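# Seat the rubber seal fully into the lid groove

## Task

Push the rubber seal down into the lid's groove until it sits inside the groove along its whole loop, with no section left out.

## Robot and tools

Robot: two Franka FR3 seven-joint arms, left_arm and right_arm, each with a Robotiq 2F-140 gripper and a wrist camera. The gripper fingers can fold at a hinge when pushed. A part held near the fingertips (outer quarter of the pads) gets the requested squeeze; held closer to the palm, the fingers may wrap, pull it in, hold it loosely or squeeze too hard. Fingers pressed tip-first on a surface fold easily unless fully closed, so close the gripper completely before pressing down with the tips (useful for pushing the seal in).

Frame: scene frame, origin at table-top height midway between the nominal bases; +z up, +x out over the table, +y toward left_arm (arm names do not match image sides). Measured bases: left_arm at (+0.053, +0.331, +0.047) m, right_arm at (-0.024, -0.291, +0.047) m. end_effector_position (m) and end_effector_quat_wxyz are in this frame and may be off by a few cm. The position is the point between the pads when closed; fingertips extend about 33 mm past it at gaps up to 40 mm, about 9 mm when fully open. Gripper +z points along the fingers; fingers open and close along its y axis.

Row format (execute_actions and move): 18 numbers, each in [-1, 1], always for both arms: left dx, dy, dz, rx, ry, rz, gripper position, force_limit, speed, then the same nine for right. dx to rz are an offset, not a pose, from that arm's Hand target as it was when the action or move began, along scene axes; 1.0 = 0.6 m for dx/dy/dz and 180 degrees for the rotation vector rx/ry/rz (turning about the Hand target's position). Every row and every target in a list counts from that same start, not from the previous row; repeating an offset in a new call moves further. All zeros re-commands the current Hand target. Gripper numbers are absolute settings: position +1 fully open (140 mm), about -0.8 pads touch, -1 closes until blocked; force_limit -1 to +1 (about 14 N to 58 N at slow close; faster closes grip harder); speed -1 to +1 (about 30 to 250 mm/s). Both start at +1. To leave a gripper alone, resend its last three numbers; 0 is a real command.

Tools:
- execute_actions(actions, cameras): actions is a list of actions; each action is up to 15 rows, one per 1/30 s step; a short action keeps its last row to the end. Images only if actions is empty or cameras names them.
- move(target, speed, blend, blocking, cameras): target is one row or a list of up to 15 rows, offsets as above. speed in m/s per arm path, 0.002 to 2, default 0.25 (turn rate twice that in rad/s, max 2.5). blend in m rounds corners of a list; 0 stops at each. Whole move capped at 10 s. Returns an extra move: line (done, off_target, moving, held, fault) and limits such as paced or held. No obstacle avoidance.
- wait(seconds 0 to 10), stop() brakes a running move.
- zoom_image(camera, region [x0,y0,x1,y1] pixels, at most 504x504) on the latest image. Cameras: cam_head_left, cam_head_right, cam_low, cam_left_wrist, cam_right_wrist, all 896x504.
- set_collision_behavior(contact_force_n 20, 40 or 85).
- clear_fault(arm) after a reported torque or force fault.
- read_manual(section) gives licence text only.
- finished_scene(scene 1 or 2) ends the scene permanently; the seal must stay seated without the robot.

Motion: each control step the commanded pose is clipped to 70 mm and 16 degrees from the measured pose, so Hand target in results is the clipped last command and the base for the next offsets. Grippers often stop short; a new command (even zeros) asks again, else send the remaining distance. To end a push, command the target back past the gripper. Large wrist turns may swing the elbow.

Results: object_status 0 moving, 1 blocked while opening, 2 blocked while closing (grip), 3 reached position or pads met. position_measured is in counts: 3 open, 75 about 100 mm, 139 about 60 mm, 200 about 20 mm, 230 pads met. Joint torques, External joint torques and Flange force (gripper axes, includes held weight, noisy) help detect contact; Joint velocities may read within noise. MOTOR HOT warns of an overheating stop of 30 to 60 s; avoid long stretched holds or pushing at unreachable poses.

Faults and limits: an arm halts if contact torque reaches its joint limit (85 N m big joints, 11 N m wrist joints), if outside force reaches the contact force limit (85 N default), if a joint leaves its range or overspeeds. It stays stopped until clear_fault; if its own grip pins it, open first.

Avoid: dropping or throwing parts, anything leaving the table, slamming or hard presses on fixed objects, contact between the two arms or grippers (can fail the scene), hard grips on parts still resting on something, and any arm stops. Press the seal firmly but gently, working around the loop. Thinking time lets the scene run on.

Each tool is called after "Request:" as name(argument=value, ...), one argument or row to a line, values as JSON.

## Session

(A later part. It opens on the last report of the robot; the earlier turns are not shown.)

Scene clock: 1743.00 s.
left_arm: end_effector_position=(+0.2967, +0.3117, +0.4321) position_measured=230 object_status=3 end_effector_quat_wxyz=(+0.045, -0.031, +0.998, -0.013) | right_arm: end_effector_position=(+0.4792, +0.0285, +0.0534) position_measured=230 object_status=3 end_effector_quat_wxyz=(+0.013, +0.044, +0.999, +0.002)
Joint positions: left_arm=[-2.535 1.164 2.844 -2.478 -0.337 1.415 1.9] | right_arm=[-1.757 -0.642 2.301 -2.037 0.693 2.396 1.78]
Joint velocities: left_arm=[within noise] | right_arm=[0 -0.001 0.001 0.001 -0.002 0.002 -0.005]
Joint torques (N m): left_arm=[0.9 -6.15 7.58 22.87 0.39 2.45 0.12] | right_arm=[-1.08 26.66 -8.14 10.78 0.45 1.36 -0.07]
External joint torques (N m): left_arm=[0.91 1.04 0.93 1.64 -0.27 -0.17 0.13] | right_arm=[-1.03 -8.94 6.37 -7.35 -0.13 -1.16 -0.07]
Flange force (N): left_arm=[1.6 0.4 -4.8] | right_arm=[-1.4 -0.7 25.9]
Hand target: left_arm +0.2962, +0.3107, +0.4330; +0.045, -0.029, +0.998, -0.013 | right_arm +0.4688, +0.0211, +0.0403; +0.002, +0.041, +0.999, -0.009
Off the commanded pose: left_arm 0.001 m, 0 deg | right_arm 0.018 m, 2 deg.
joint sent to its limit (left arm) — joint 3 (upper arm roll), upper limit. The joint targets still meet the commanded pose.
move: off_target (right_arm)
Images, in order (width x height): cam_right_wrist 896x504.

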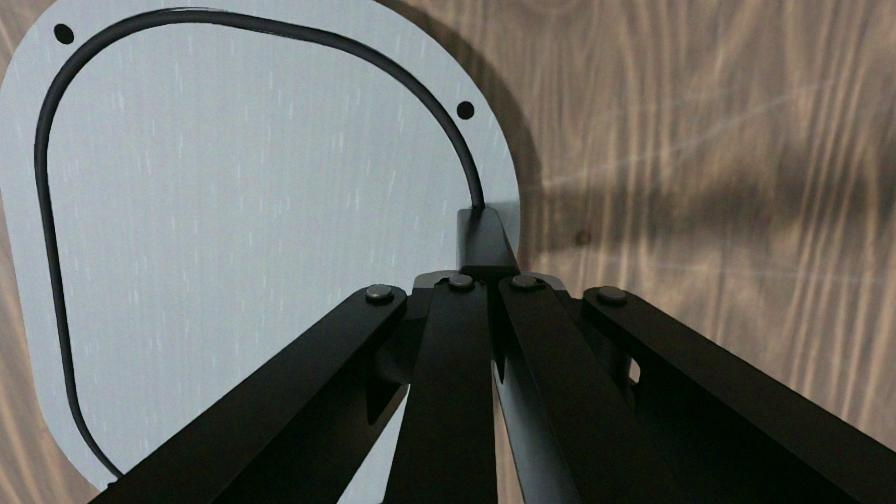

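Request:
move(
  target=[
    [0,0,0,0,0,0,-1,-1,-1,-0.012,-0.012,-0.026,0,0,0.0,-1,-1,-1],
  ],
  speed=0.04,
  cameras=["cam_right_wrist"],
)

Request:
move(
  target=[
    [0,0,0,0,0,0,-1,-1,-1,0.026,0.02,0.03,0,0,0.0,-1,-1,-1],
    [0,0,0,0,0,0,-1,-1,-1,0.055,0.022,0.065,0,0,0.0,-1,-1,-1],
  ],
  speed=0.08,
  cameras=["cam_right_wrist"],
)

Scene clock: 1750.13 s.
left_arm: end_effector_position=(+0.2967, +0.3117, +0.4321) position_measured=230 object_status=3 end_effector_quat_wxyz=(+0.045, -0.031, +0.998, -0.013) | right_arm: end_effector_position=(+0.4817, +0.0254, +0.0509) position_measured=230 object_status=3 end_effector_quat_wxyz=(+0.022, +0.047, +0.999, +0.012)
Joint positions: left_arm=[-2.535 1.164 2.844 -2.478 -0.337 1.415 1.9] | right_arm=[-1.776 -0.622 2.324 -2.065 0.704 2.446 1.766]
Joint velocities: left_arm=[within noise] | right_arm=[0 0 0.002 0 0 0.005 -0.001]
Joint torques (N m): left_arm=[0.84 -6.12 7.56 22.91 0.41 2.44 0.13] | right_arm=[-0.47 17.55 -1.61 6.21 0.85 0.59 -0.25]
External joint torques (N m): left_arm=[0.84 1.09 0.97 1.67 -0.26 -0.17 0.14] | right_arm=[-0.5 -17.79 12.14 -11.92 0.28 -1.98 -0.25]
Flange force (N): left_arm=[1.8 0.4 -4.8] | right_arm=[-5.6 3.3 52.4]
Hand target: left_arm +0.2962, +0.3107, +0.4330; +0.045, -0.029, +0.998, -0.013 | right_arm +0.4616, +0.0139, +0.0247; +0.002, +0.041, +0.999, -0.009
Off the commanded pose: left_arm 0.001 m, 0 deg | right_arm 0.035 m, 3 deg.
joint sent to its limit (left arm) — joint 3 (upper arm roll), upper limit. The joint targets still meet the commanded pose.
move: off_target (right_arm)
Images, in order (width x height): cam_right_wrist 896x504.

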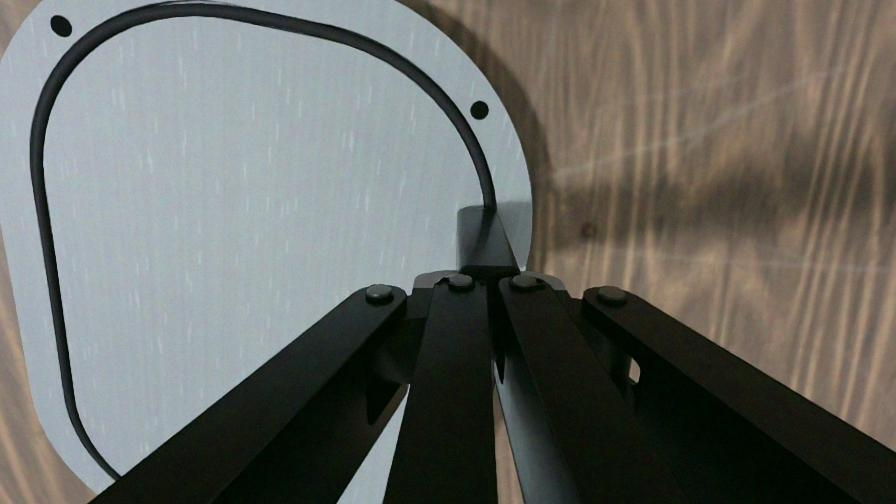

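Scene clock: 1751.90 s.
left_arm: end_effector_position=(+0.2967, +0.3117, +0.4321) position_measured=230 object_status=3 end_effector_quat_wxyz=(+0.045, -0.031, +0.998, -0.013) | right_arm: end_effector_position=(+0.4951, +0.0286, +0.0646) position_measured=230 object_status=3 end_effector_quat_wxyz=(+0.004, +0.039, +0.999, -0.007)
Joint positions: left_arm=[-2.535 1.164 2.844 -2.478 -0.337 1.415 1.9] | right_arm=[-1.804 -0.661 2.307 -1.957 0.648 2.322 1.796]
Joint velocities: left_arm=[within noise] | right_arm=[0 0 0 0 0 -0.004 0]
Joint torques (N m): left_arm=[0.85 -6.1 7.6 22.84 0.42 2.44 0.14] | right_arm=[-0.15 36.62 -15.49 19.15 0.16 2.34 0.22]
External joint torques (N m): left_arm=[0.88 1.05 0.98 1.57 -0.25 -0.18 0.14] | right_arm=[-0.2 -0.56 -0.76 0.45 -0.45 -0.11 0.22]
Flange force (N): left_arm=[1.8 0.6 -4.6] | right_arm=[-2.3 1.7 -1.1]
Hand target: left_arm +0.2962, +0.3107, +0.4330; +0.045, -0.029, +0.998, -0.013 | right_arm +0.4946, +0.0271, +0.0637; +0.002, +0.041, +0.999, -0.009
Off the commanded pose: left_arm 0.001 m, 0 deg | right_arm 0.002 m, 0 deg.
joint sent to its limit (left arm) — joint 3 (upper arm roll), upper limit. The joint targets still meet the commanded pose.
move: done
Images, in order (width x height): cam_right_wrist 896x504.

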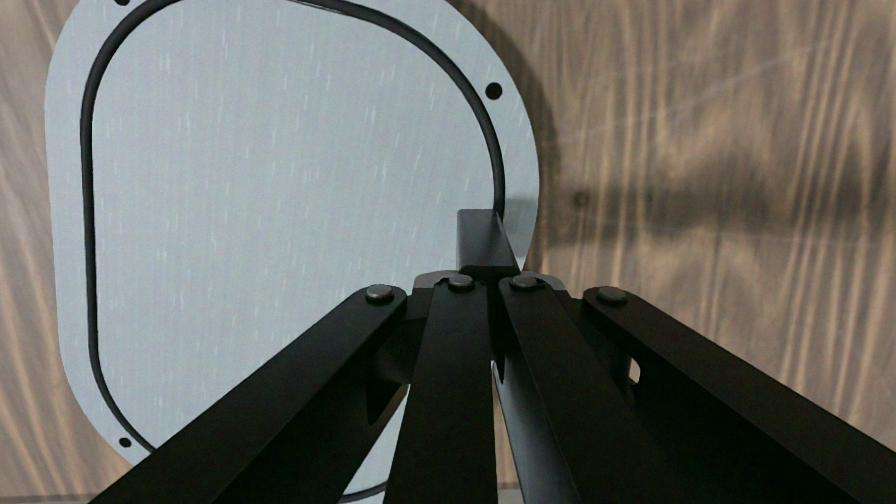

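Request:
move(
  target=[
    [0,0,0,0,0,0,-1,-1,-1,0.07,0.08,0.15,0,0,0,-1,-1,-1],
  ],
  cameras=["cam_right_wrist"],
)

Scene clock: 1755.77 s.
left_arm: end_effector_position=(+0.2967, +0.3117, +0.4321) position_measured=230 object_status=3 end_effector_quat_wxyz=(+0.045, -0.031, +0.998, -0.013) | right_arm: end_effector_position=(+0.5369, +0.0766, +0.1547) position_measured=230 object_status=3 end_effector_quat_wxyz=(+0.004, +0.038, +0.999, -0.007)
Joint positions: left_arm=[-2.535 1.164 2.844 -2.478 -0.337 1.415 1.9] | right_arm=[-1.837 -0.687 2.253 -1.66 0.572 2.059 1.9]
Joint velocities: left_arm=[within noise] | right_arm=[0 0 0.001 0 0 0 0.006]
Joint torques (N m): left_arm=[0.83 -6.09 7.59 22.86 0.39 2.45 0.11] | right_arm=[-0.34 40.21 -16.39 21.31 0.73 2.35 0.2]
External joint torques (N m): left_arm=[0.84 1.15 0.98 1.64 -0.28 -0.17 0.11] | right_arm=[-0.39 -0.67 -0.77 0.51 0 -0.1 0.21]
Flange force (N): left_arm=[2.0 0.3 -4.7] | right_arm=[-3.9 2.6 -0.4]
Hand target: left_arm +0.2962, +0.3107, +0.4330; +0.045, -0.029, +0.998, -0.013 | right_arm +0.5366, +0.0751, +0.1537; +0.002, +0.041, +0.999, -0.009
Off the commanded pose: left_arm 0.001 m, 0 deg | right_arm 0.002 m, 0 deg.
joint sent to its limit (left arm) — joint 3 (upper arm roll), upper limit. The joint targets still meet the commanded pose.
move: done
Images, in order (width x height): cam_right_wrist 896x504.

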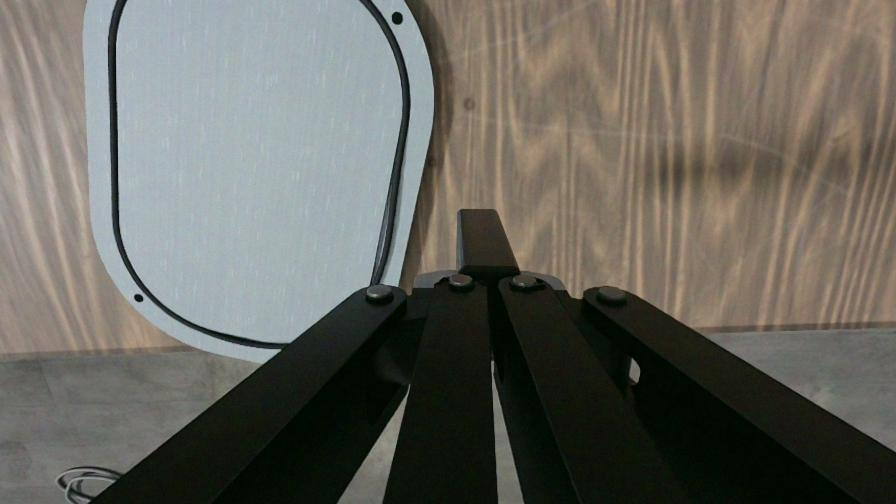

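Request:
zoom_image(
  camera="cam_right_wrist",
  region=[80, 0, 480, 360],
)

Request:
move(
  target=[
    [0,0,0,0,0,0,-1,-1,-1,-0.02,-0.14,0.0,0,0,0,-1,-1,-1],
    [0,0,0,0,0,0,-1,-1,-1,0.12,-0.14,0.0,0,0,0,-1,-1,-1],
  ],
  cameras=["cam_right_wrist"],
)

Request:
zoom_image(
  camera="cam_right_wrist",
  region=[150, 0, 650, 330],
)

Scaled by 1.260 from the camera's 896x504 image, which has a finer 1280x720 frame.

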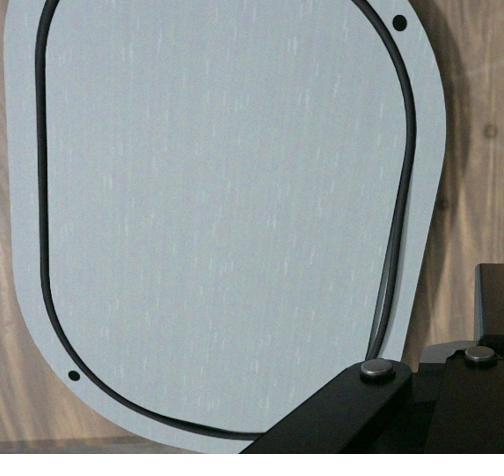

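Scene clock: 1763.37 s.
left_arm: end_effector_position=(+0.2967, +0.3117, +0.4321) position_measured=230 object_status=3 end_effector_quat_wxyz=(+0.045, -0.031, +0.998, -0.013) | right_arm: end_effector_position=(+0.6096, -0.0075, +0.1552) position_measured=230 object_status=3 end_effector_quat_wxyz=(+0.004, +0.043, +0.999, -0.007)
Joint positions: left_arm=[-2.535 1.164 2.844 -2.478 -0.337 1.415 1.9] | right_arm=[-2.067 -0.739 2.298 -1.549 0.575 2.023 1.767]
Joint velocities: left_arm=[within noise] | right_arm=[-0.001 0.001 0.001 -0.001 0.001 -0.004 -0.001]
Joint torques (N m): left_arm=[0.84 -6.15 7.57 22.86 0.41 2.45 0.12] | right_arm=[-0.62 43.26 -15.32 21.31 0.22 2.3 -0.1]
External joint torques (N m): left_arm=[0.83 1.12 0.96 1.66 -0.26 -0.17 0.13] | right_arm=[-0.59 -0.75 0.36 0.45 -0.52 -0.16 -0.1]
Flange force (N): left_arm=[1.8 0.4 -4.8] | right_arm=[-6.1 2.4 0.3]
Hand target: left_arm +0.2962, +0.3107, +0.4330; +0.045, -0.029, +0.998, -0.013 | right_arm +0.6086, -0.0089, +0.1537; +0.002, +0.041, +0.999, -0.009
Off the commanded pose: left_arm 0.001 m, 0 deg | right_arm 0.002 m, 0 deg.
joint sent to its limit (left arm) — joint 3 (upper arm roll), upper limit. The joint targets still meet the commanded pose.
move: done
Images, in order (width x height): cam_right_wrist 896x504.

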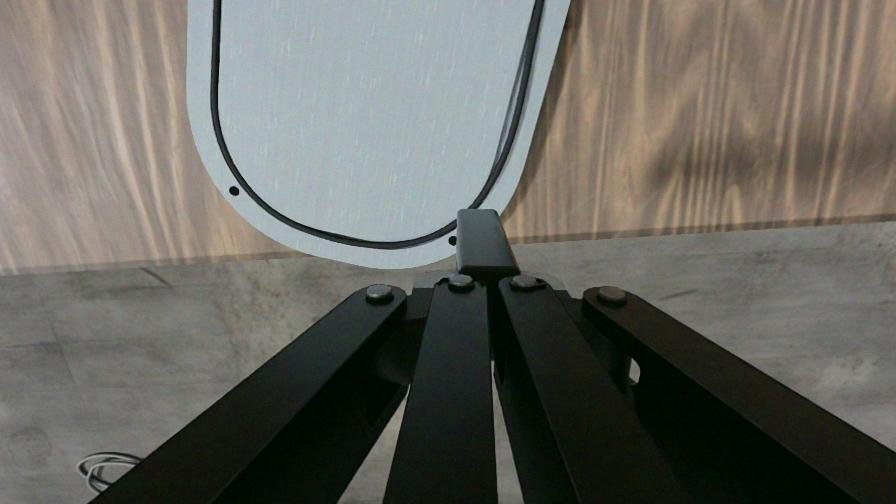

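Scaled by 1.008 from the camera's 896x504 image, which has a finer 1280x720 frame.

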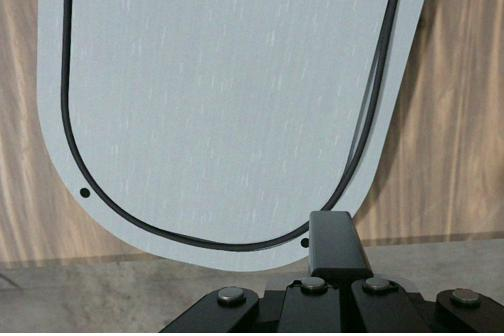

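Request:
move(
  target=[
    [0,0,0,0,0,0,-1,-1,-1,-0.18,-0.09,0.0,0,0,0,-1,-1,-1],
    [0,0,0,0,0,0,-1,-1,-1,-0.18,-0.09,-0.2,0,0,0,-1,-1,-1],
    [0,0,0,0,0,0,-1,-1,-1,-0.36,-0.09,-0.204,0,0,0,-1,-1,-1],
    [0,0,0,0,0,0,-1,-1,-1,-0.345,-0.075,-0.15,0,0,0,-1,-1,-1],
    [0,0,0,0,0,0,-1,-1,-1,-0.25,0.03,0.0,0,0,0,-1,-1,-1],
  ],
  speed=[0.2,0.1,0.08,0.08,0.2],
  cameras=["cam_right_wrist"],
)

Scene clock: 1777.00 s.
left_arm: end_effector_position=(+0.2967, +0.3117, +0.4321) position_measured=230 object_status=3 end_effector_quat_wxyz=(+0.045, -0.031, +0.998, -0.013) | right_arm: end_effector_position=(+0.4587, +0.0105, +0.1542) position_measured=230 object_status=3 end_effector_quat_wxyz=(+0.004, +0.037, +0.999, -0.008)
Joint positions: left_arm=[-2.535 1.164 2.844 -2.478 -0.337 1.415 1.9] | right_arm=[-1.554 -0.409 2.065 -2.097 0.442 2.247 1.907]
Joint velocities: left_arm=[within noise] | right_arm=[0 0 0 0 0 -0.004 0.007]
Joint torques (N m): left_arm=[0.87 -6.11 7.6 22.83 0.39 2.43 0.13] | right_arm=[-0.63 25.62 -11.9 21.59 0.79 2.26 0.16]
External joint torques (N m): left_arm=[0.85 1.24 1.02 1.71 -0.27 -0.18 0.14] | right_arm=[-0.63 -0.06 -0.79 0.48 0.13 -0.18 0.16]
Flange force (N): left_arm=[2.2 0.4 -4.8] | right_arm=[-2.7 0.9 -0.9]
Hand target: left_arm +0.2962, +0.3107, +0.4330; +0.045, -0.029, +0.998, -0.013 | right_arm +0.4586, +0.0091, +0.1537; +0.002, +0.041, +0.999, -0.009
Off the commanded pose: left_arm 0.001 m, 0 deg | right_arm 0.001 m, 0 deg.
joint sent to its limit (left arm) — joint 3 (upper arm roll), upper limit. The joint targets still meet the commanded pose.
move: done
Images, in order (width x height): cam_right_wrist 896x504.

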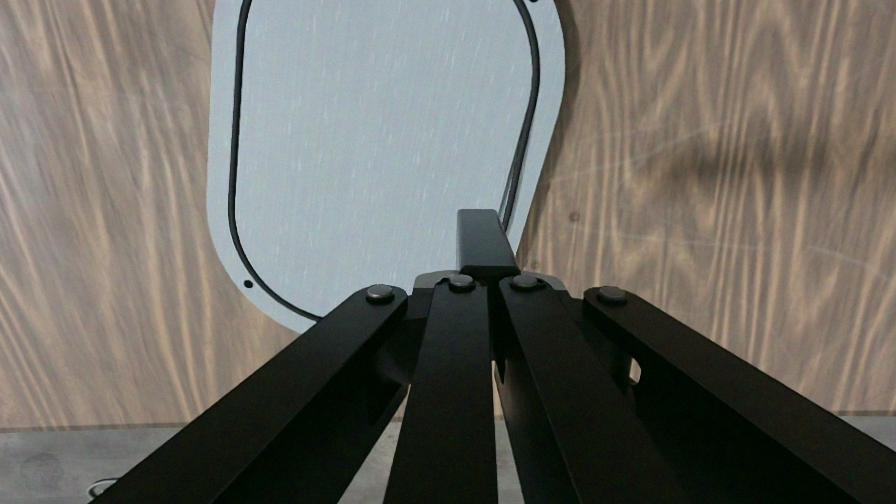

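Request:
move(
  target=[
    [0,0,0,0,0,0,-1,-1,-1,0.035,0.04,-0.147,0,0,-0.045,-1,-1,-1],
  ],
  speed=0.15,
  cameras=["cam_right_wrist"],
)

Scene clock: 1781.23 s.
left_arm: end_effector_position=(+0.2967, +0.3117, +0.4321) position_measured=230 object_status=3 end_effector_quat_wxyz=(+0.045, -0.031, +0.998, -0.013) | right_arm: end_effector_position=(+0.4781, +0.0332, +0.0660) position_measured=230 object_status=3 end_effector_quat_wxyz=(+0.000, +0.107, +0.994, -0.010)
Joint positions: left_arm=[-2.535 1.164 2.844 -2.478 -0.337 1.415 1.9] | right_arm=[-1.731 -0.66 2.258 -1.988 0.672 2.308 1.935]
Joint velocities: left_arm=[within noise] | right_arm=[0.001 -0.001 -0.003 0.001 0.004 0 0.007]
Joint torques (N m): left_arm=[0.91 -6.14 7.61 22.85 0.4 2.45 0.15] | right_arm=[-0.52 34.98 -15.69 18.83 1.25 2.7 0.19]
External joint torques (N m): left_arm=[0.89 1.16 1.02 1.69 -0.27 -0.16 0.15] | right_arm=[-0.55 -0.77 -0.33 0.42 0.62 0.26 0.2]
Flange force (N): left_arm=[1.9 0.5 -4.8] | right_arm=[-3.3 2.5 2.7]
Hand target: left_arm +0.2962, +0.3107, +0.4330; +0.045, -0.029, +0.998, -0.013 | right_arm +0.4796, +0.0331, +0.0655; +0.002, +0.111, +0.994, -0.009
Off the commanded pose: left_arm 0.001 m, 0 deg | right_arm 0.002 m, 0 deg.
joint sent to its limit (left arm) — joint 3 (upper arm roll), upper limit. The joint targets still meet the commanded pose.
move: done
Images, in order (width x height): cam_right_wrist 896x504.

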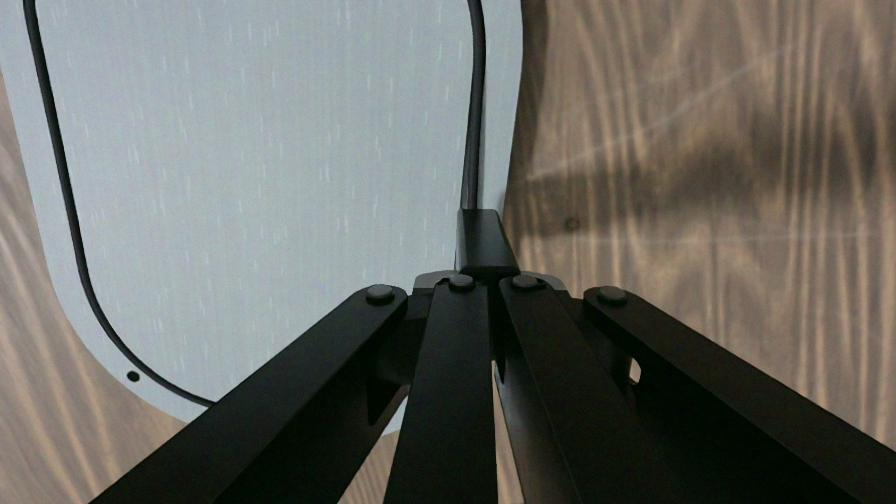

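Request:
move(
  target=[
    [0,0,0,0,0,0,-1,-1,-1,0.006,-0.008,-0.035,0,0,0,-1,-1,-1],
    [0,0,0,0,0,0,-1,-1,-1,0.0,-0.022,-0.042,0,0,0,-1,-1,-1],
    [0,0,0,0,0,0,-1,-1,-1,-0.012,-0.034,-0.068,0,0,0,-1,-1,-1],
    [0,0,0,0,0,0,-1,-1,-1,0.014,-0.006,-0.02,0,0,0,-1,-1,-1],
    [0,0,0,0,0,0,-1,-1,-1,0.05,0.06,0.13,0,0,0,-1,-1,-1],
  ],
  speed=[0.08,0.04,0.05,0.08,0.15],
  cameras=["cam_right_wrist"],
)

Request:
zoom_image(
  camera="cam_right_wrist",
  region=[100, 0, 500, 350],
)

Scene clock: 1792.53 s.
left_arm: end_effector_position=(+0.2967, +0.3117, +0.4321) position_measured=230 object_status=3 end_effector_quat_wxyz=(+0.045, -0.031, +0.998, -0.013) | right_arm: end_effector_position=(+0.5105, +0.0696, +0.1443) position_measured=230 object_status=3 end_effector_quat_wxyz=(+0.002, +0.110, +0.994, -0.007)
Joint positions: left_arm=[-2.535 1.164 2.844 -2.478 -0.337 1.415 1.9] | right_arm=[-1.742 -0.651 2.2 -1.781 0.591 2.111 2.029]
Joint velocities: left_arm=[within noise] | right_arm=[0 0.001 -0.002 0 -0.001 -0.002 0.006]
Joint torques (N m): left_arm=[0.85 -6.11 7.58 22.89 0.43 2.45 0.13] | right_arm=[0.26 36.94 -16.59 20.92 0.47 2.25 0.21]
External joint torques (N m): left_arm=[0.87 1.19 1 1.75 -0.23 -0.15 0.13] | right_arm=[0.44 -0.71 -0.61 0.51 -0.26 -0.21 0.21]
Flange force (N): left_arm=[2.0 0.4 -5.0] | right_arm=[-0.9 2.2 -1.2]
Hand target: left_arm +0.2962, +0.3107, +0.4330; +0.045, -0.029, +0.998, -0.013 | right_arm +0.5096, +0.0691, +0.1435; +0.002, +0.111, +0.994, -0.009
Off the commanded pose: left_arm 0.001 m, 0 deg | right_arm 0.001 m, 0 deg.
joint sent to its limit (left arm) — joint 3 (upper arm roll), upper limit. The joint targets still meet the commanded pose.
move: done
Images, in order (width x height): cam_right_wrist 896x504.

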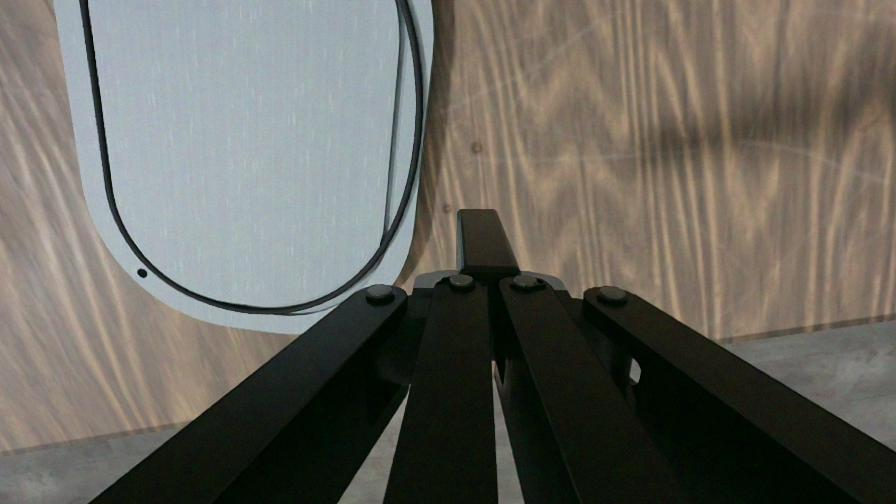

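Scaled by 1.260 from the camera's 896x504 image, which has a finer 1280x720 frame.

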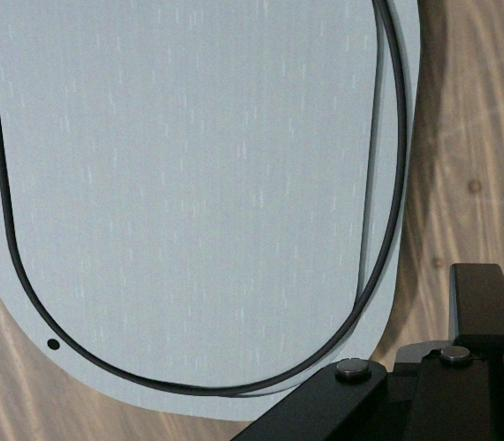

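Request:
move(
  target=[
    [0,0,0,0,0,0,-1,-1,-1,0.083,-0.144,0,0,0,0,-1,-1,-1],
    [0,0,0,0,0,0,-1,-1,-1,0.083,-0.144,-0.13,0,0,0,-1,-1,-1],
  ],
  speed=0.15,
  cameras=["cam_right_wrist"],
)

Scene clock: 1800.47 s.
left_arm: end_effector_position=(+0.2967, +0.3117, +0.4321) position_measured=230 object_status=3 end_effector_quat_wxyz=(+0.045, -0.031, +0.998, -0.013) | right_arm: end_effector_position=(+0.5576, -0.0182, +0.0646) position_measured=230 object_status=3 end_effector_quat_wxyz=(+0.000, +0.113, +0.994, -0.012)
Joint positions: left_arm=[-2.535 1.164 2.844 -2.478 -0.337 1.415 1.9] | right_arm=[-1.973 -0.756 2.318 -1.801 0.667 2.235 1.843]
Joint velocities: left_arm=[within noise] | right_arm=[-0.001 -0.001 0.002 -0.001 0.001 0.003 -0.006]
Joint torques (N m): left_arm=[0.89 -6.11 7.6 22.86 0.4 2.45 0.07] | right_arm=[-0.66 40.83 -16.29 19.32 1.03 2.72 -0.1]
External joint torques (N m): left_arm=[0.93 1.08 0.99 1.57 -0.26 -0.17 0.08] | right_arm=[-0.55 -0.06 0.08 0.63 0.38 0.3 -0.1]
Flange force (N): left_arm=[1.8 0.4 -4.6] | right_arm=[-3.4 1.5 1.7]
Hand target: left_arm +0.2962, +0.3107, +0.4330; +0.045, -0.029, +0.998, -0.013 | right_arm +0.5594, -0.0173, +0.0655; +0.002, +0.111, +0.994, -0.009
Off the commanded pose: left_arm 0.001 m, 0 deg | right_arm 0.002 m, 0 deg.
joint sent to its limit (left arm) — joint 3 (upper arm roll), upper limit. The joint targets still meet the commanded pose.
move: done
Images, in order (width x height): cam_right_wrist 896x504.

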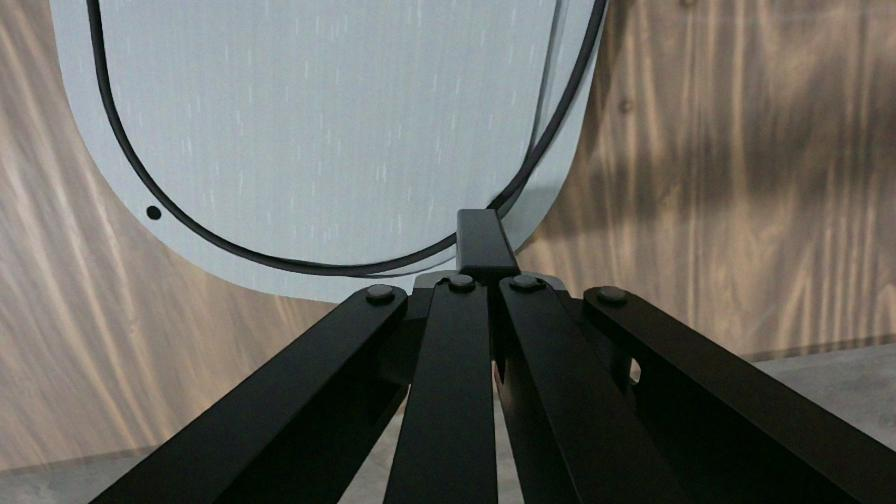

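Request:
move(
  target=[
    [0,0,0,0,0,0,-1,-1,-1,-0.006,-0.004,-0.035,0,0,0,-1,-1,-1],
    [0,0,0,0,0,0,-1,-1,-1,0.006,0.002,-0.042,0,0,0,-1,-1,-1],
    [0,0,0,0,0,0,-1,-1,-1,-0.006,-0.006,-0.066,0,0,0,-1,-1,-1],
    [0,0,0,0,0,0,-1,-1,-1,0.022,0.018,-0.02,0,0,0,-1,-1,-1],
    [0,0,0,0,0,0,-1,-1,-1,-0.05,0.15,0.2,0,0,0,-1,-1,-1],
  ],
  speed=[0.08,0.04,0.05,0.08,0.2],
  cameras=["cam_right_wrist"],
)

Scene clock: 1812.07 s.
left_arm: end_effector_position=(+0.2967, +0.3117, +0.4321) position_measured=230 object_status=3 end_effector_quat_wxyz=(+0.045, -0.031, +0.998, -0.013) | right_arm: end_effector_position=(+0.5304, +0.0727, +0.1864) position_measured=230 object_status=3 end_effector_quat_wxyz=(+0.003, +0.109, +0.994, -0.008)
Joint positions: left_arm=[-2.535 1.164 2.844 -2.478 -0.337 1.415 1.9] | right_arm=[-1.797 -0.636 2.206 -1.665 0.539 2.011 2.057]
Joint velocities: left_arm=[within noise] | right_arm=[-0.001 0 0.001 0 -0.001 0 0.006]
Joint torques (N m): left_arm=[0.9 -6.14 7.62 22.87 0.41 2.44 0.14] | right_arm=[0.22 38.35 -15.96 21.74 0.76 2.31 0.13]
External joint torques (N m): left_arm=[0.92 1.04 1.03 1.61 -0.25 -0.18 0.15] | right_arm=[0.18 -0.67 -0.75 0.4 -0.01 -0.14 0.13]
Flange force (N): left_arm=[1.7 0.7 -4.8] | right_arm=[-1.5 2.0 -0.7]
Hand target: left_arm +0.2962, +0.3107, +0.4330; +0.045, -0.029, +0.998, -0.013 | right_arm +0.5294, +0.0727, +0.1855; +0.002, +0.111, +0.994, -0.009
Off the commanded pose: left_arm 0.001 m, 0 deg | right_arm 0.001 m, 0 deg.
joint sent to its limit (left arm) — joint 3 (upper arm roll), upper limit. The joint targets still meet the commanded pose.
move: done
Images, in order (width x height): cam_right_wrist 896x504.

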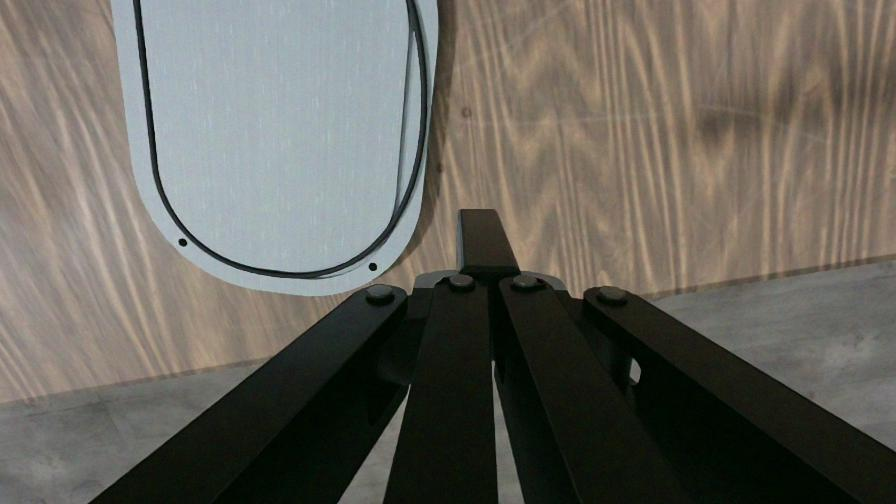

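Request:
move(
  target=[
    [0,0,0,0,0,0,-1,-1,-1,0.074,-0.163,-0.1,0,0,0,-1,-1,-1],
    [0,0,0,0,0,0,-1,-1,-1,0.074,-0.165,-0.2,0,0,0,-1,-1,-1],
    [0,0,0,0,0,0,-1,-1,-1,0.07,-0.168,-0.236,0,0,0,-1,-1,-1],
    [0,0,0,0,0,0,-1,-1,-1,0.088,-0.156,-0.244,0,0,0,-1,-1,-1],
  ],
  speed=[0.2,0.12,0.06,0.04],
  cameras=["cam_right_wrist"],
)

Scene clock: 1822.03 s.
left_arm: end_effector_position=(+0.2967, +0.3117, +0.4321) position_measured=230 object_status=3 end_effector_quat_wxyz=(+0.045, -0.031, +0.998, -0.013) | right_arm: end_effector_position=(+0.5908, -0.0172, +0.0533) position_measured=230 object_status=3 end_effector_quat_wxyz=(+0.012, +0.109, +0.994, -0.001)
Joint positions: left_arm=[-2.535 1.164 2.844 -2.478 -0.337 1.415 1.9] | right_arm=[-2.082 -0.803 2.395 -1.708 0.662 2.26 1.831]
Joint velocities: left_arm=[within noise] | right_arm=[-0.001 0 0 0.002 0 -0.004 0.005]
Joint torques (N m): left_arm=[0.89 -6.16 7.62 22.89 0.42 2.45 0.1] | right_arm=[-0.83 35.25 -11.42 15.42 1.08 2.19 0.31]
External joint torques (N m): left_arm=[0.88 1.17 0.99 1.73 -0.25 -0.17 0.1] | right_arm=[-0.82 -8.97 4.31 -3.71 0.43 -0.31 0.31]
Flange force (N): left_arm=[1.9 0.4 -5.0] | right_arm=[-7.8 5.3 19.4]
Hand target: left_arm +0.2962, +0.3107, +0.4330; +0.045, -0.029, +0.998, -0.013 | right_arm +0.5822, -0.0209, +0.0391; +0.002, +0.111, +0.994, -0.009
Off the commanded pose: left_arm 0.001 m, 0 deg | right_arm 0.017 m, 2 deg.
joint sent to its limit (left arm) — joint 3 (upper arm roll), upper limit. The joint targets still meet the commanded pose.
move: off_target (right_arm)
Images, in order (width x height): cam_right_wrist 896x504.

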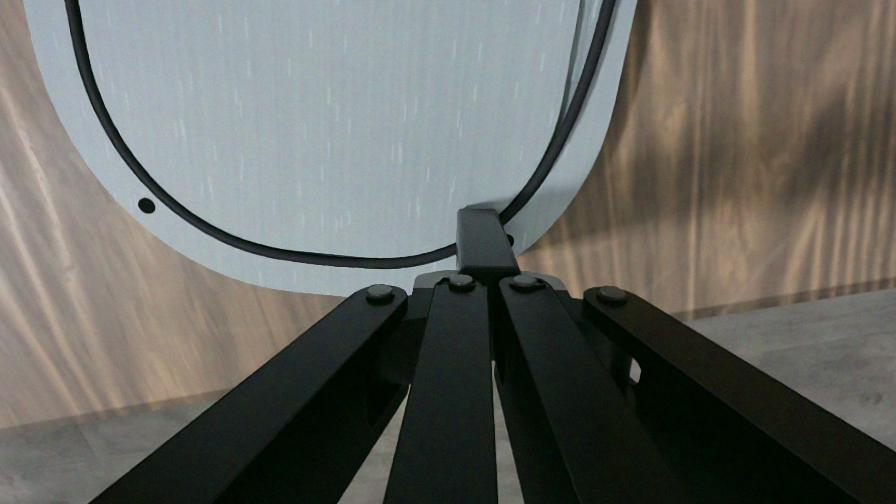

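Request:
move(
  target=[
    [0,0,0,0,0,0,-1,-1,-1,-0.009,-0.008,-0.024,0,0,0,-1,-1,-1],
    [0,0,0,0,0,0,-1,-1,-1,0.015,0.008,0.03,0,0,0,-1,-1,-1],
    [0,0,0,0,0,0,-1,-1,-1,-0.08,0.14,0.23,0,0,0,-1,-1,-1],
  ],
  speed=[0.05,0.08,0.2],
  cameras=["cam_right_wrist"],
)

Scene clock: 1829.57 s.
left_arm: end_effector_position=(+0.2967, +0.3117, +0.4321) position_measured=230 object_status=3 end_effector_quat_wxyz=(+0.045, -0.031, +0.998, -0.013) | right_arm: end_effector_position=(+0.5354, +0.0633, +0.1782) position_measured=230 object_status=3 end_effector_quat_wxyz=(+0.003, +0.109, +0.994, -0.008)
Joint positions: left_arm=[-2.535 1.164 2.844 -2.478 -0.337 1.415 1.9] | right_arm=[-1.835 -0.624 2.243 -1.68 0.519 2.038 2.05]
Joint velocities: left_arm=[within noise] | right_arm=[0 0.001 -0.001 0.001 0.001 0.001 0.007]
Joint torques (N m): left_arm=[0.91 -6.13 7.53 22.95 0.4 2.46 0.11] | right_arm=[0.24 38.77 -15.24 21.49 0.76 2.26 0.24]
External joint torques (N m): left_arm=[0.91 0.99 0.93 1.67 -0.27 -0.16 0.12] | right_arm=[0.13 -0.42 -0.8 0.12 0 -0.17 0.24]
Flange force (N): left_arm=[1.3 0.4 -4.9] | right_arm=[-0.1 0.7 -0.8]
Hand target: left_arm +0.2962, +0.3107, +0.4330; +0.045, -0.029, +0.998, -0.013 | right_arm +0.5342, +0.0631, +0.1771; +0.002, +0.111, +0.994, -0.009
Off the commanded pose: left_arm 0.001 m, 0 deg | right_arm 0.002 m, 0 deg.
joint sent to its limit (left arm) — joint 3 (upper arm roll), upper limit. The joint targets still meet the commanded pose.
move: done
Images, in order (width x height): cam_right_wrist 896x504.

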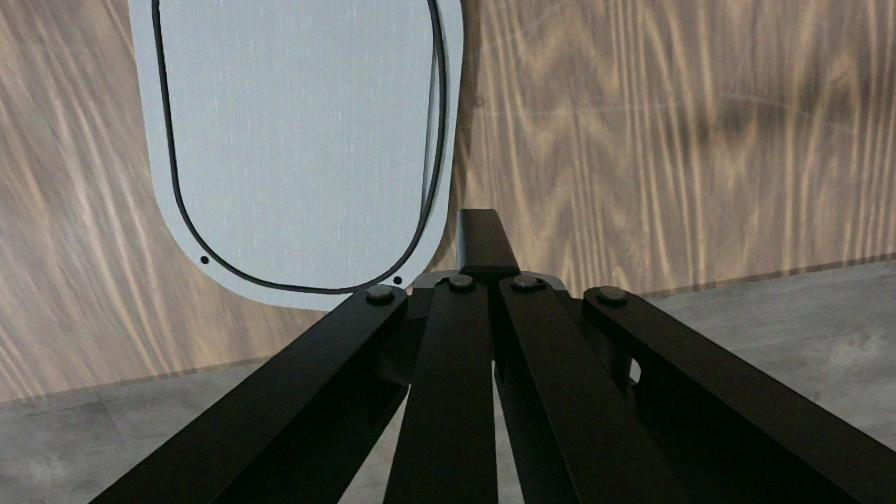

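Request:
move(
  target=[
    [0,0,0,0,0,0,-1,-1,-1,-0.09,0.0,-0.185,0,0,0,-1,-1,-1],
  ],
  speed=0.2,
  cameras=["cam_right_wrist"],
)

Scene clock: 1835.57 s.
left_arm: end_effector_position=(+0.2967, +0.3117, +0.4321) position_measured=230 object_status=3 end_effector_quat_wxyz=(+0.045, -0.031, +0.998, -0.013) | right_arm: end_effector_position=(+0.4791, +0.0627, +0.0657) position_measured=230 object_status=3 end_effector_quat_wxyz=(+0.001, +0.112, +0.994, -0.011)
Joint positions: left_arm=[-2.535 1.164 2.844 -2.478 -0.337 1.415 1.9] | right_arm=[-1.772 -0.669 2.328 -1.92 0.622 2.297 2.023]
Joint velocities: left_arm=[within noise] | right_arm=[0.001 0 0.001 -0.001 -0.001 0.003 -0.006]
Joint torques (N m): left_arm=[0.81 -6.14 7.62 22.92 0.41 2.46 0.13] | right_arm=[-0.7 38.21 -14.3 18.67 1.13 2.69 -0.16]
External joint torques (N m): left_arm=[0.8 1.22 1.02 1.79 -0.25 -0.15 0.13] | right_arm=[-0.86 0.11 0.15 -0.18 0.5 0.29 -0.16]
Flange force (N): left_arm=[2.0 0.3 -5.0] | right_arm=[-1.5 -0.7 2.3]
Hand target: left_arm +0.2962, +0.3107, +0.4330; +0.045, -0.029, +0.998, -0.013 | right_arm +0.4802, +0.0631, +0.0661; +0.002, +0.111, +0.994, -0.009
Off the commanded pose: left_arm 0.001 m, 0 deg | right_arm 0.001 m, 0 deg.
joint sent to its limit (left arm) — joint 3 (upper arm roll), upper limit. The joint targets still meet the commanded pose.
move: done
Images, in order (width x height): cam_right_wrist 896x504.

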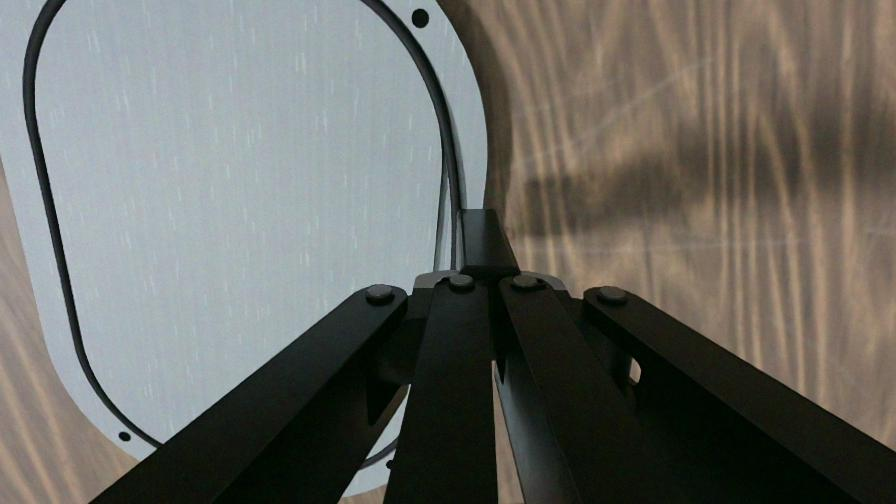

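Request:
move(
  target=[
    [0,0,0,0,0,0,-1,-1,-1,-0.013,-0.008,-0.015,0,0,0,-1,-1,-1],
    [0,0,0,0,0,0,-1,-1,-1,-0.018,-0.014,-0.036,0,0,0,-1,-1,-1],
    [0,0,0,0,0,0,-1,-1,-1,-0.024,-0.031,-0.041,0,0,0,-1,-1,-1],
  ],
  speed=[0.1,0.06,0.04],
  cameras=["cam_right_wrist"],
)

Scene clock: 1844.67 s.
left_arm: end_effector_position=(+0.2967, +0.3117, +0.4321) position_measured=230 object_status=3 end_effector_quat_wxyz=(+0.045, -0.031, +0.998, -0.013) | right_arm: end_effector_position=(+0.4708, +0.0557, +0.0542) position_measured=230 object_status=3 end_effector_quat_wxyz=(+0.007, +0.111, +0.994, +0.002)
Joint positions: left_arm=[-2.535 1.164 2.844 -2.478 -0.337 1.415 1.9] | right_arm=[-1.773 -0.638 2.352 -1.997 0.648 2.38 1.988]
Joint velocities: left_arm=[within noise] | right_arm=[0 0 0 0 -0.001 0.001 -0.004]
Joint torques (N m): left_arm=[0.87 -6.12 7.54 22.84 0.42 2.44 0.1] | right_arm=[-3.13 27.35 -10.51 11.67 0.48 2.45 -0.24]
External joint torques (N m): left_arm=[0.83 1.17 0.91 1.7 -0.26 -0.17 0.1] | right_arm=[-3.23 -9.75 3.11 -6.94 -0.12 -0.03 -0.24]
Flange force (N): left_arm=[1.9 0.2 -4.8] | right_arm=[-6.0 -1.5 25.5]
Hand target: left_arm +0.2962, +0.3107, +0.4330; +0.045, -0.029, +0.998, -0.013 | right_arm +0.4658, +0.0445, +0.0415; +0.002, +0.111, +0.994, -0.009
Off the commanded pose: left_arm 0.001 m, 0 deg | right_arm 0.018 m, 1 deg.
joint sent to its limit (left arm) — joint 3 (upper arm roll), upper limit. The joint targets still meet the commanded pose.
move: off_target (right_arm)
Images, in order (width x height): cam_right_wrist 896x504.

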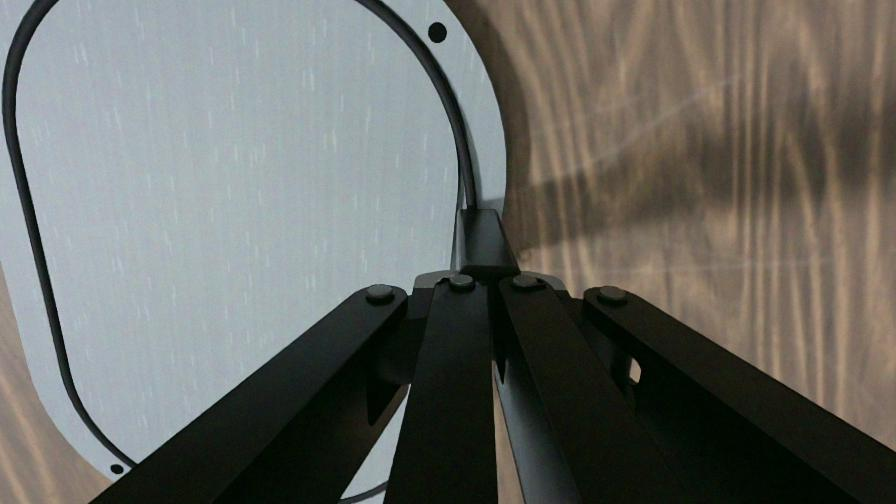

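Request:
move(
  target=[
    [0,0,0,0,0,0,-1,-1,-1,-0.006,-0.016,-0.002,0,0,0,-1,-1,-1],
  ],
  speed=0.03,
  cameras=["cam_right_wrist"],
)

Scene clock: 1848.37 s.
left_arm: end_effector_position=(+0.2967, +0.3117, +0.4321) position_measured=230 object_status=3 end_effector_quat_wxyz=(+0.045, -0.031, +0.998, -0.013) | right_arm: end_effector_position=(+0.4681, +0.0433, +0.0510) position_measured=230 object_status=3 end_effector_quat_wxyz=(+0.007, +0.113, +0.994, +0.001)
Joint positions: left_arm=[-2.535 1.164 2.844 -2.478 -0.337 1.415 1.9] | right_arm=[-1.775 -0.623 2.35 -2.032 0.648 2.401 1.975]
Joint velocities: left_arm=[within noise] | right_arm=[-0.001 0 -0.001 0 0 0.001 -0.004]
Joint torques (N m): left_arm=[0.87 -6.12 7.55 22.9 0.4 2.44 0.15] | right_arm=[-1.51 28.05 -9.95 12.49 0.37 2.2 -0.13]
External joint torques (N m): left_arm=[0.87 1.15 0.97 1.71 -0.26 -0.17 0.15] | right_arm=[-1.54 -8.35 3.45 -5.92 -0.22 -0.29 -0.13]
Flange force (N): left_arm=[1.9 0.4 -4.9] | right_arm=[-3.0 -0.5 21.6]
Hand target: left_arm +0.2962, +0.3107, +0.4330; +0.045, -0.029, +0.998, -0.013 | right_arm +0.4622, +0.0349, +0.0403; +0.002, +0.111, +0.994, -0.009
Off the commanded pose: left_arm 0.001 m, 0 deg | right_arm 0.015 m, 1 deg.
joint sent to its limit (left arm) — joint 3 (upper arm roll), upper limit. The joint targets still meet the commanded pose.
move: off_target (right_arm)
Images, in order (width x height): cam_right_wrist 896x504.

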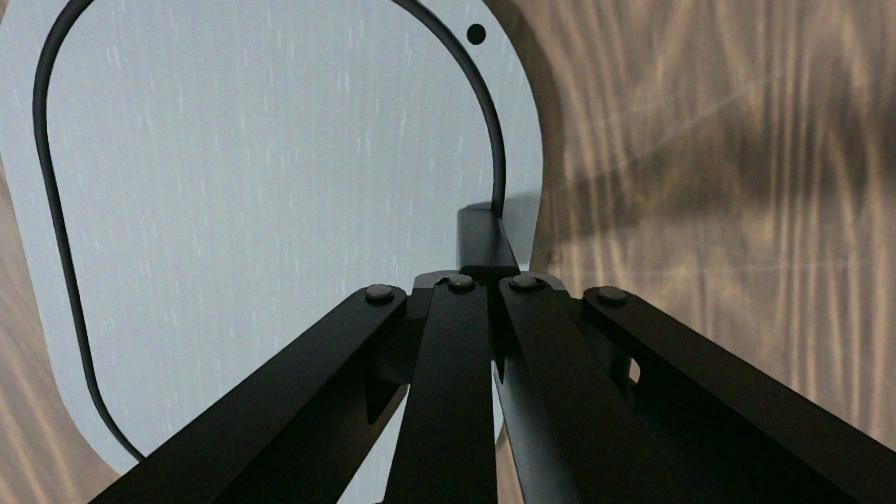

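Request:
move(
  target=[
    [0,0,0,0,0,0,-1,-1,-1,0.01,0.018,0.03,0,0,0,-1,-1,-1],
    [0,0,0,0,0,0,-1,-1,-1,0.012,0.02,0.025,0,0,0,-1,-1,-1],
    [0,0,0,0,0,0,-1,-1,-1,-0.004,0.0,-0.02,0,0,0,-1,-1,-1],
    [0,0,0,0,0,0,-1,-1,-1,0.02,0.02,0.03,0,0,0,-1,-1,-1],
    [0,0,0,0,0,0,-1,-1,-1,0.09,0.1,0.19,0,0,0,-1,-1,-1],
  ],
  speed=[0.06,0.06,0.06,0.08,0.2],
  cameras=["cam_right_wrist"],
)

Request:
zoom_image(
  camera="cam_right_wrist",
  region=[50, 0, 500, 350],
)

Scene clock: 1860.17 s.
left_arm: end_effector_position=(+0.2967, +0.3117, +0.4321) position_measured=230 object_status=3 end_effector_quat_wxyz=(+0.045, -0.031, +0.998, -0.013) | right_arm: end_effector_position=(+0.5165, +0.0964, +0.1553) position_measured=230 object_status=3 end_effector_quat_wxyz=(+0.003, +0.108, +0.994, -0.007)
Joint positions: left_arm=[-2.535 1.164 2.844 -2.478 -0.337 1.415 1.9] | right_arm=[-1.807 -0.654 2.28 -1.684 0.538 2.075 2.097]
Joint velocities: left_arm=[within noise] | right_arm=[0.001 0 -0.001 0 0 -0.004 0.007]
Joint torques (N m): left_arm=[0.91 -6.15 7.59 22.89 0.4 2.45 0.11] | right_arm=[-0.23 39.87 -15.36 21.61 0.75 2.25 0.18]
External joint torques (N m): left_arm=[0.91 1.14 1.02 1.75 -0.27 -0.16 0.11] | right_arm=[-0.42 -0.53 -0.85 0.54 0 -0.17 0.18]
Flange force (N): left_arm=[1.8 0.4 -5.0] | right_arm=[-3.3 3.0 -0.7]
Hand target: left_arm +0.2962, +0.3107, +0.4330; +0.045, -0.029, +0.998, -0.013 | right_arm +0.5162, +0.0949, +0.1543; +0.002, +0.111, +0.994, -0.009
Off the commanded pose: left_arm 0.001 m, 0 deg | right_arm 0.002 m, 0 deg.
joint sent to its limit (left arm) — joint 3 (upper arm roll), upper limit. The joint targets still meet the commanded pose.
move: done
Images, in order (width x height): cam_right_wrist 896x504.

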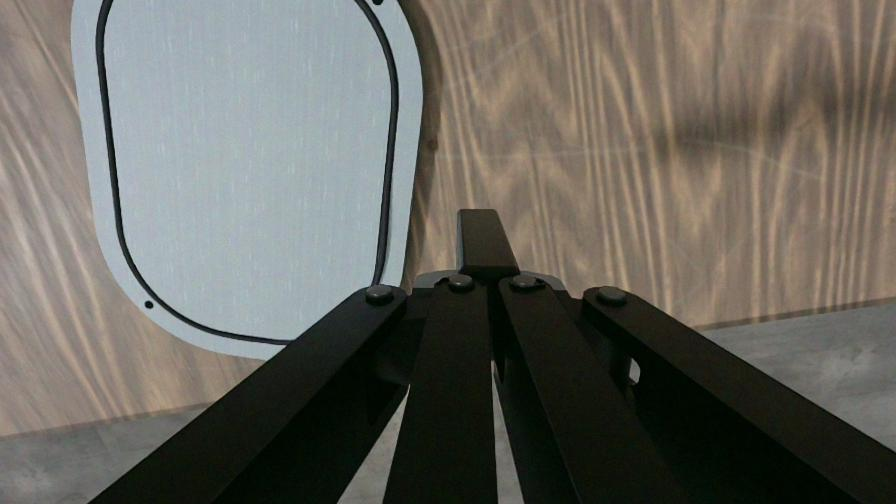

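Scaled by 1.120 from the camera's 896x504 image, which has a finer 1280x720 frame.

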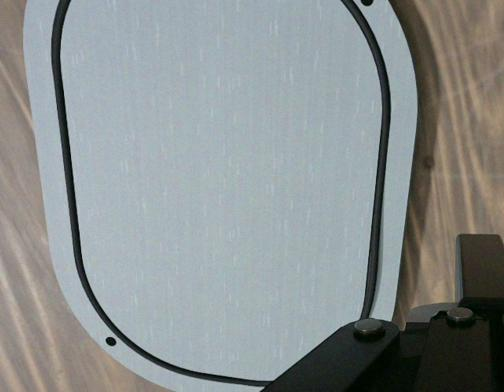

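Request:
move(
  target=[
    [0,0,0,0,0,0,-1,-1,-1,-0.014,-0.073,-0.145,0,0,-0.037,-1,-1,-1],
    [0,0,0,0,0,0,-1,-1,-1,-0.014,-0.073,-0.164,0,0,-0.037,-1,-1,-1],
    [0,0,0,0,0,0,-1,-1,-1,-0.031,-0.098,-0.2,0,0,-0.037,-1,-1,-1],
  ],
  speed=0.1,
  cameras=["cam_right_wrist"],
)

Scene clock: 1892.07 s.
left_arm: end_effector_position=(+0.2967, +0.3117, +0.4321) position_measured=230 object_status=3 end_effector_quat_wxyz=(+0.045, -0.031, +0.998, -0.013) | right_arm: end_effector_position=(+0.5054, +0.0478, +0.0520) position_measured=230 object_status=3 end_effector_quat_wxyz=(+0.008, +0.168, +0.986, +0.005)
Joint positions: left_arm=[-2.535 1.164 2.844 -2.478 -0.337 1.415 1.9] | right_arm=[-1.845 -0.705 2.356 -1.902 0.682 2.339 2.055]
Joint velocities: left_arm=[within noise] | right_arm=[0 0 0.001 -0.002 0 0.004 -0.004]
Joint torques (N m): left_arm=[0.87 -6.11 7.62 22.91 0.4 2.45 0.13] | right_arm=[-2.71 27.12 -9.77 10.62 0.87 2.32 -0.15]
External joint torques (N m): left_arm=[0.9 1.04 1.01 1.67 -0.26 -0.16 0.14] | right_arm=[-2.72 -12.33 5.13 -7.92 0.24 -0.16 -0.15]
Flange force (N): left_arm=[1.6 0.6 -4.9] | right_arm=[-5.9 0.4 30.4]
Hand target: left_arm +0.2962, +0.3107, +0.4330; +0.045, -0.029, +0.998, -0.013 | right_arm +0.4976, +0.0361, +0.0343; +0.001, +0.169, +0.986, -0.010
Off the commanded pose: left_arm 0.001 m, 0 deg | right_arm 0.023 m, 2 deg.
joint sent to its limit (left arm) — joint 3 (upper arm roll), upper limit. The joint targets still meet the commanded pose.
move: off_target (right_arm)
Images, in order (width x height): cam_right_wrist 896x504.

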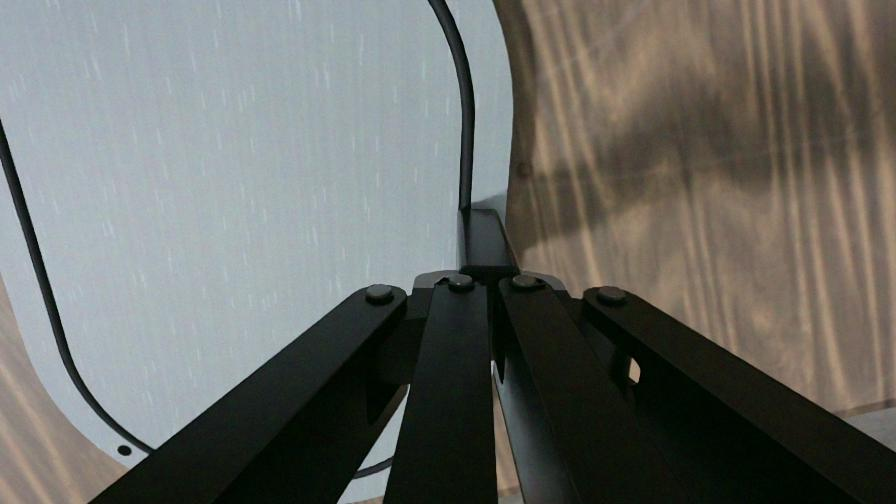

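Request:
move(
  target=[
    [0,0,0,0,0,0,-1,-1,-1,0.0165,0.02,0.04,0,0,0,-1,-1,-1],
    [0,0,0,0,0,0,-1,-1,-1,0.004,0.002,-0.004,0,0,0,-1,-1,-1],
    [0,0,0,0,0,0,-1,-1,-1,0.0165,0.02,0.04,0,0,0,-1,-1,-1],
    [0,0,0,0,0,0,-1,-1,-1,0.0557,0.0098,0.04,0,0,0,-1,-1,-1],
    [0,0,0,0,0,0,-1,-1,-1,0.043,-0.010,-0.004,0,0,0,-1,-1,-1],
    [0,0,0,0,0,0,-1,-1,-1,0.0557,0.0098,0.04,0,0,0,-1,-1,-1],
    [0,0,0,0,0,0,-1,-1,-1,0.0948,-0.0043,0.04,0,0,0,-1,-1,-1],
    [0,0,0,0,0,0,-1,-1,-1,0.082,-0.0245,-0.004,0,0,0,-1,-1,-1],
    [0,0,0,0,0,0,-1,-1,-1,0.0948,-0.0043,0.04,0,0,0,-1,-1,-1],
  ],
  speed=0.09,
  blend=[0.002,0,0.002,0.002,0,0.002,0.002,0,0],
  cameras=["cam_right_wrist"],
)

Scene clock: 1906.93 s.
left_arm: end_effector_position=(+0.2967, +0.3117, +0.4321) position_measured=230 object_status=3 end_effector_quat_wxyz=(+0.045, -0.031, +0.998, -0.013) | right_arm: end_effector_position=(+0.5557, +0.0342, +0.0594) position_measured=230 object_status=3 end_effector_quat_wxyz=(+0.002, +0.168, +0.986, -0.007)
Joint positions: left_arm=[-2.535 1.164 2.844 -2.478 -0.337 1.415 1.9] | right_arm=[-1.983 -0.787 2.385 -1.714 0.643 2.228 2.051]
Joint velocities: left_arm=[within noise] | right_arm=[0 -0.002 0 -0.001 0.001 -0.005 0.007]
Joint torques (N m): left_arm=[0.89 -6.13 7.62 22.93 0.41 2.44 0.13] | right_arm=[0.21 43.03 -16.3 19.78 0.18 2.34 0.36]
External joint torques (N m): left_arm=[0.9 1.12 1.03 1.73 -0.26 -0.17 0.14] | right_arm=[0.07 -0.83 -0.78 0.47 -0.5 -0.09 0.36]
Flange force (N): left_arm=[1.8 0.5 -5.0] | right_arm=[-2.1 3.3 -0.5]
Hand target: left_arm +0.2962, +0.3107, +0.4330; +0.045, -0.029, +0.998, -0.013 | right_arm +0.5545, +0.0335, +0.0583; +0.001, +0.169, +0.986, -0.010
Off the commanded pose: left_arm 0.001 m, 0 deg | right_arm 0.002 m, 0 deg.
joint sent to its limit (left arm) — joint 3 (upper arm roll), upper limit. The joint targets still meet the commanded pose.
move: done
Images, in order (width x height): cam_right_wrist 896x504.

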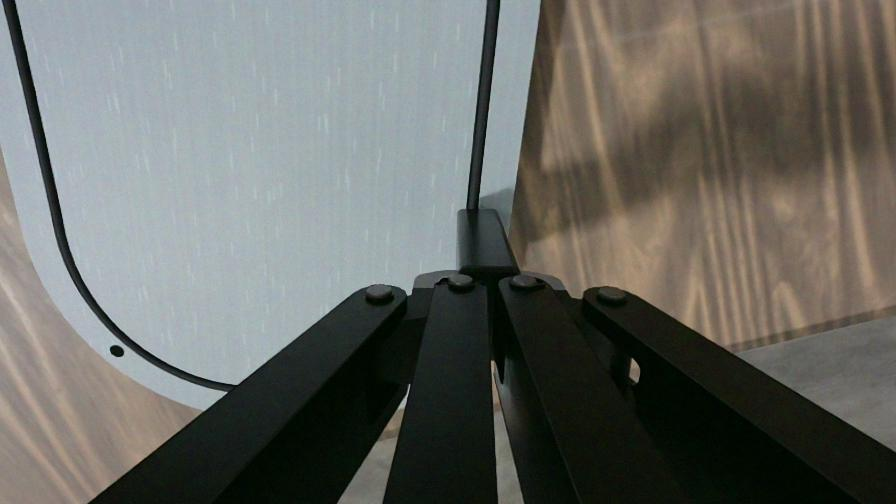

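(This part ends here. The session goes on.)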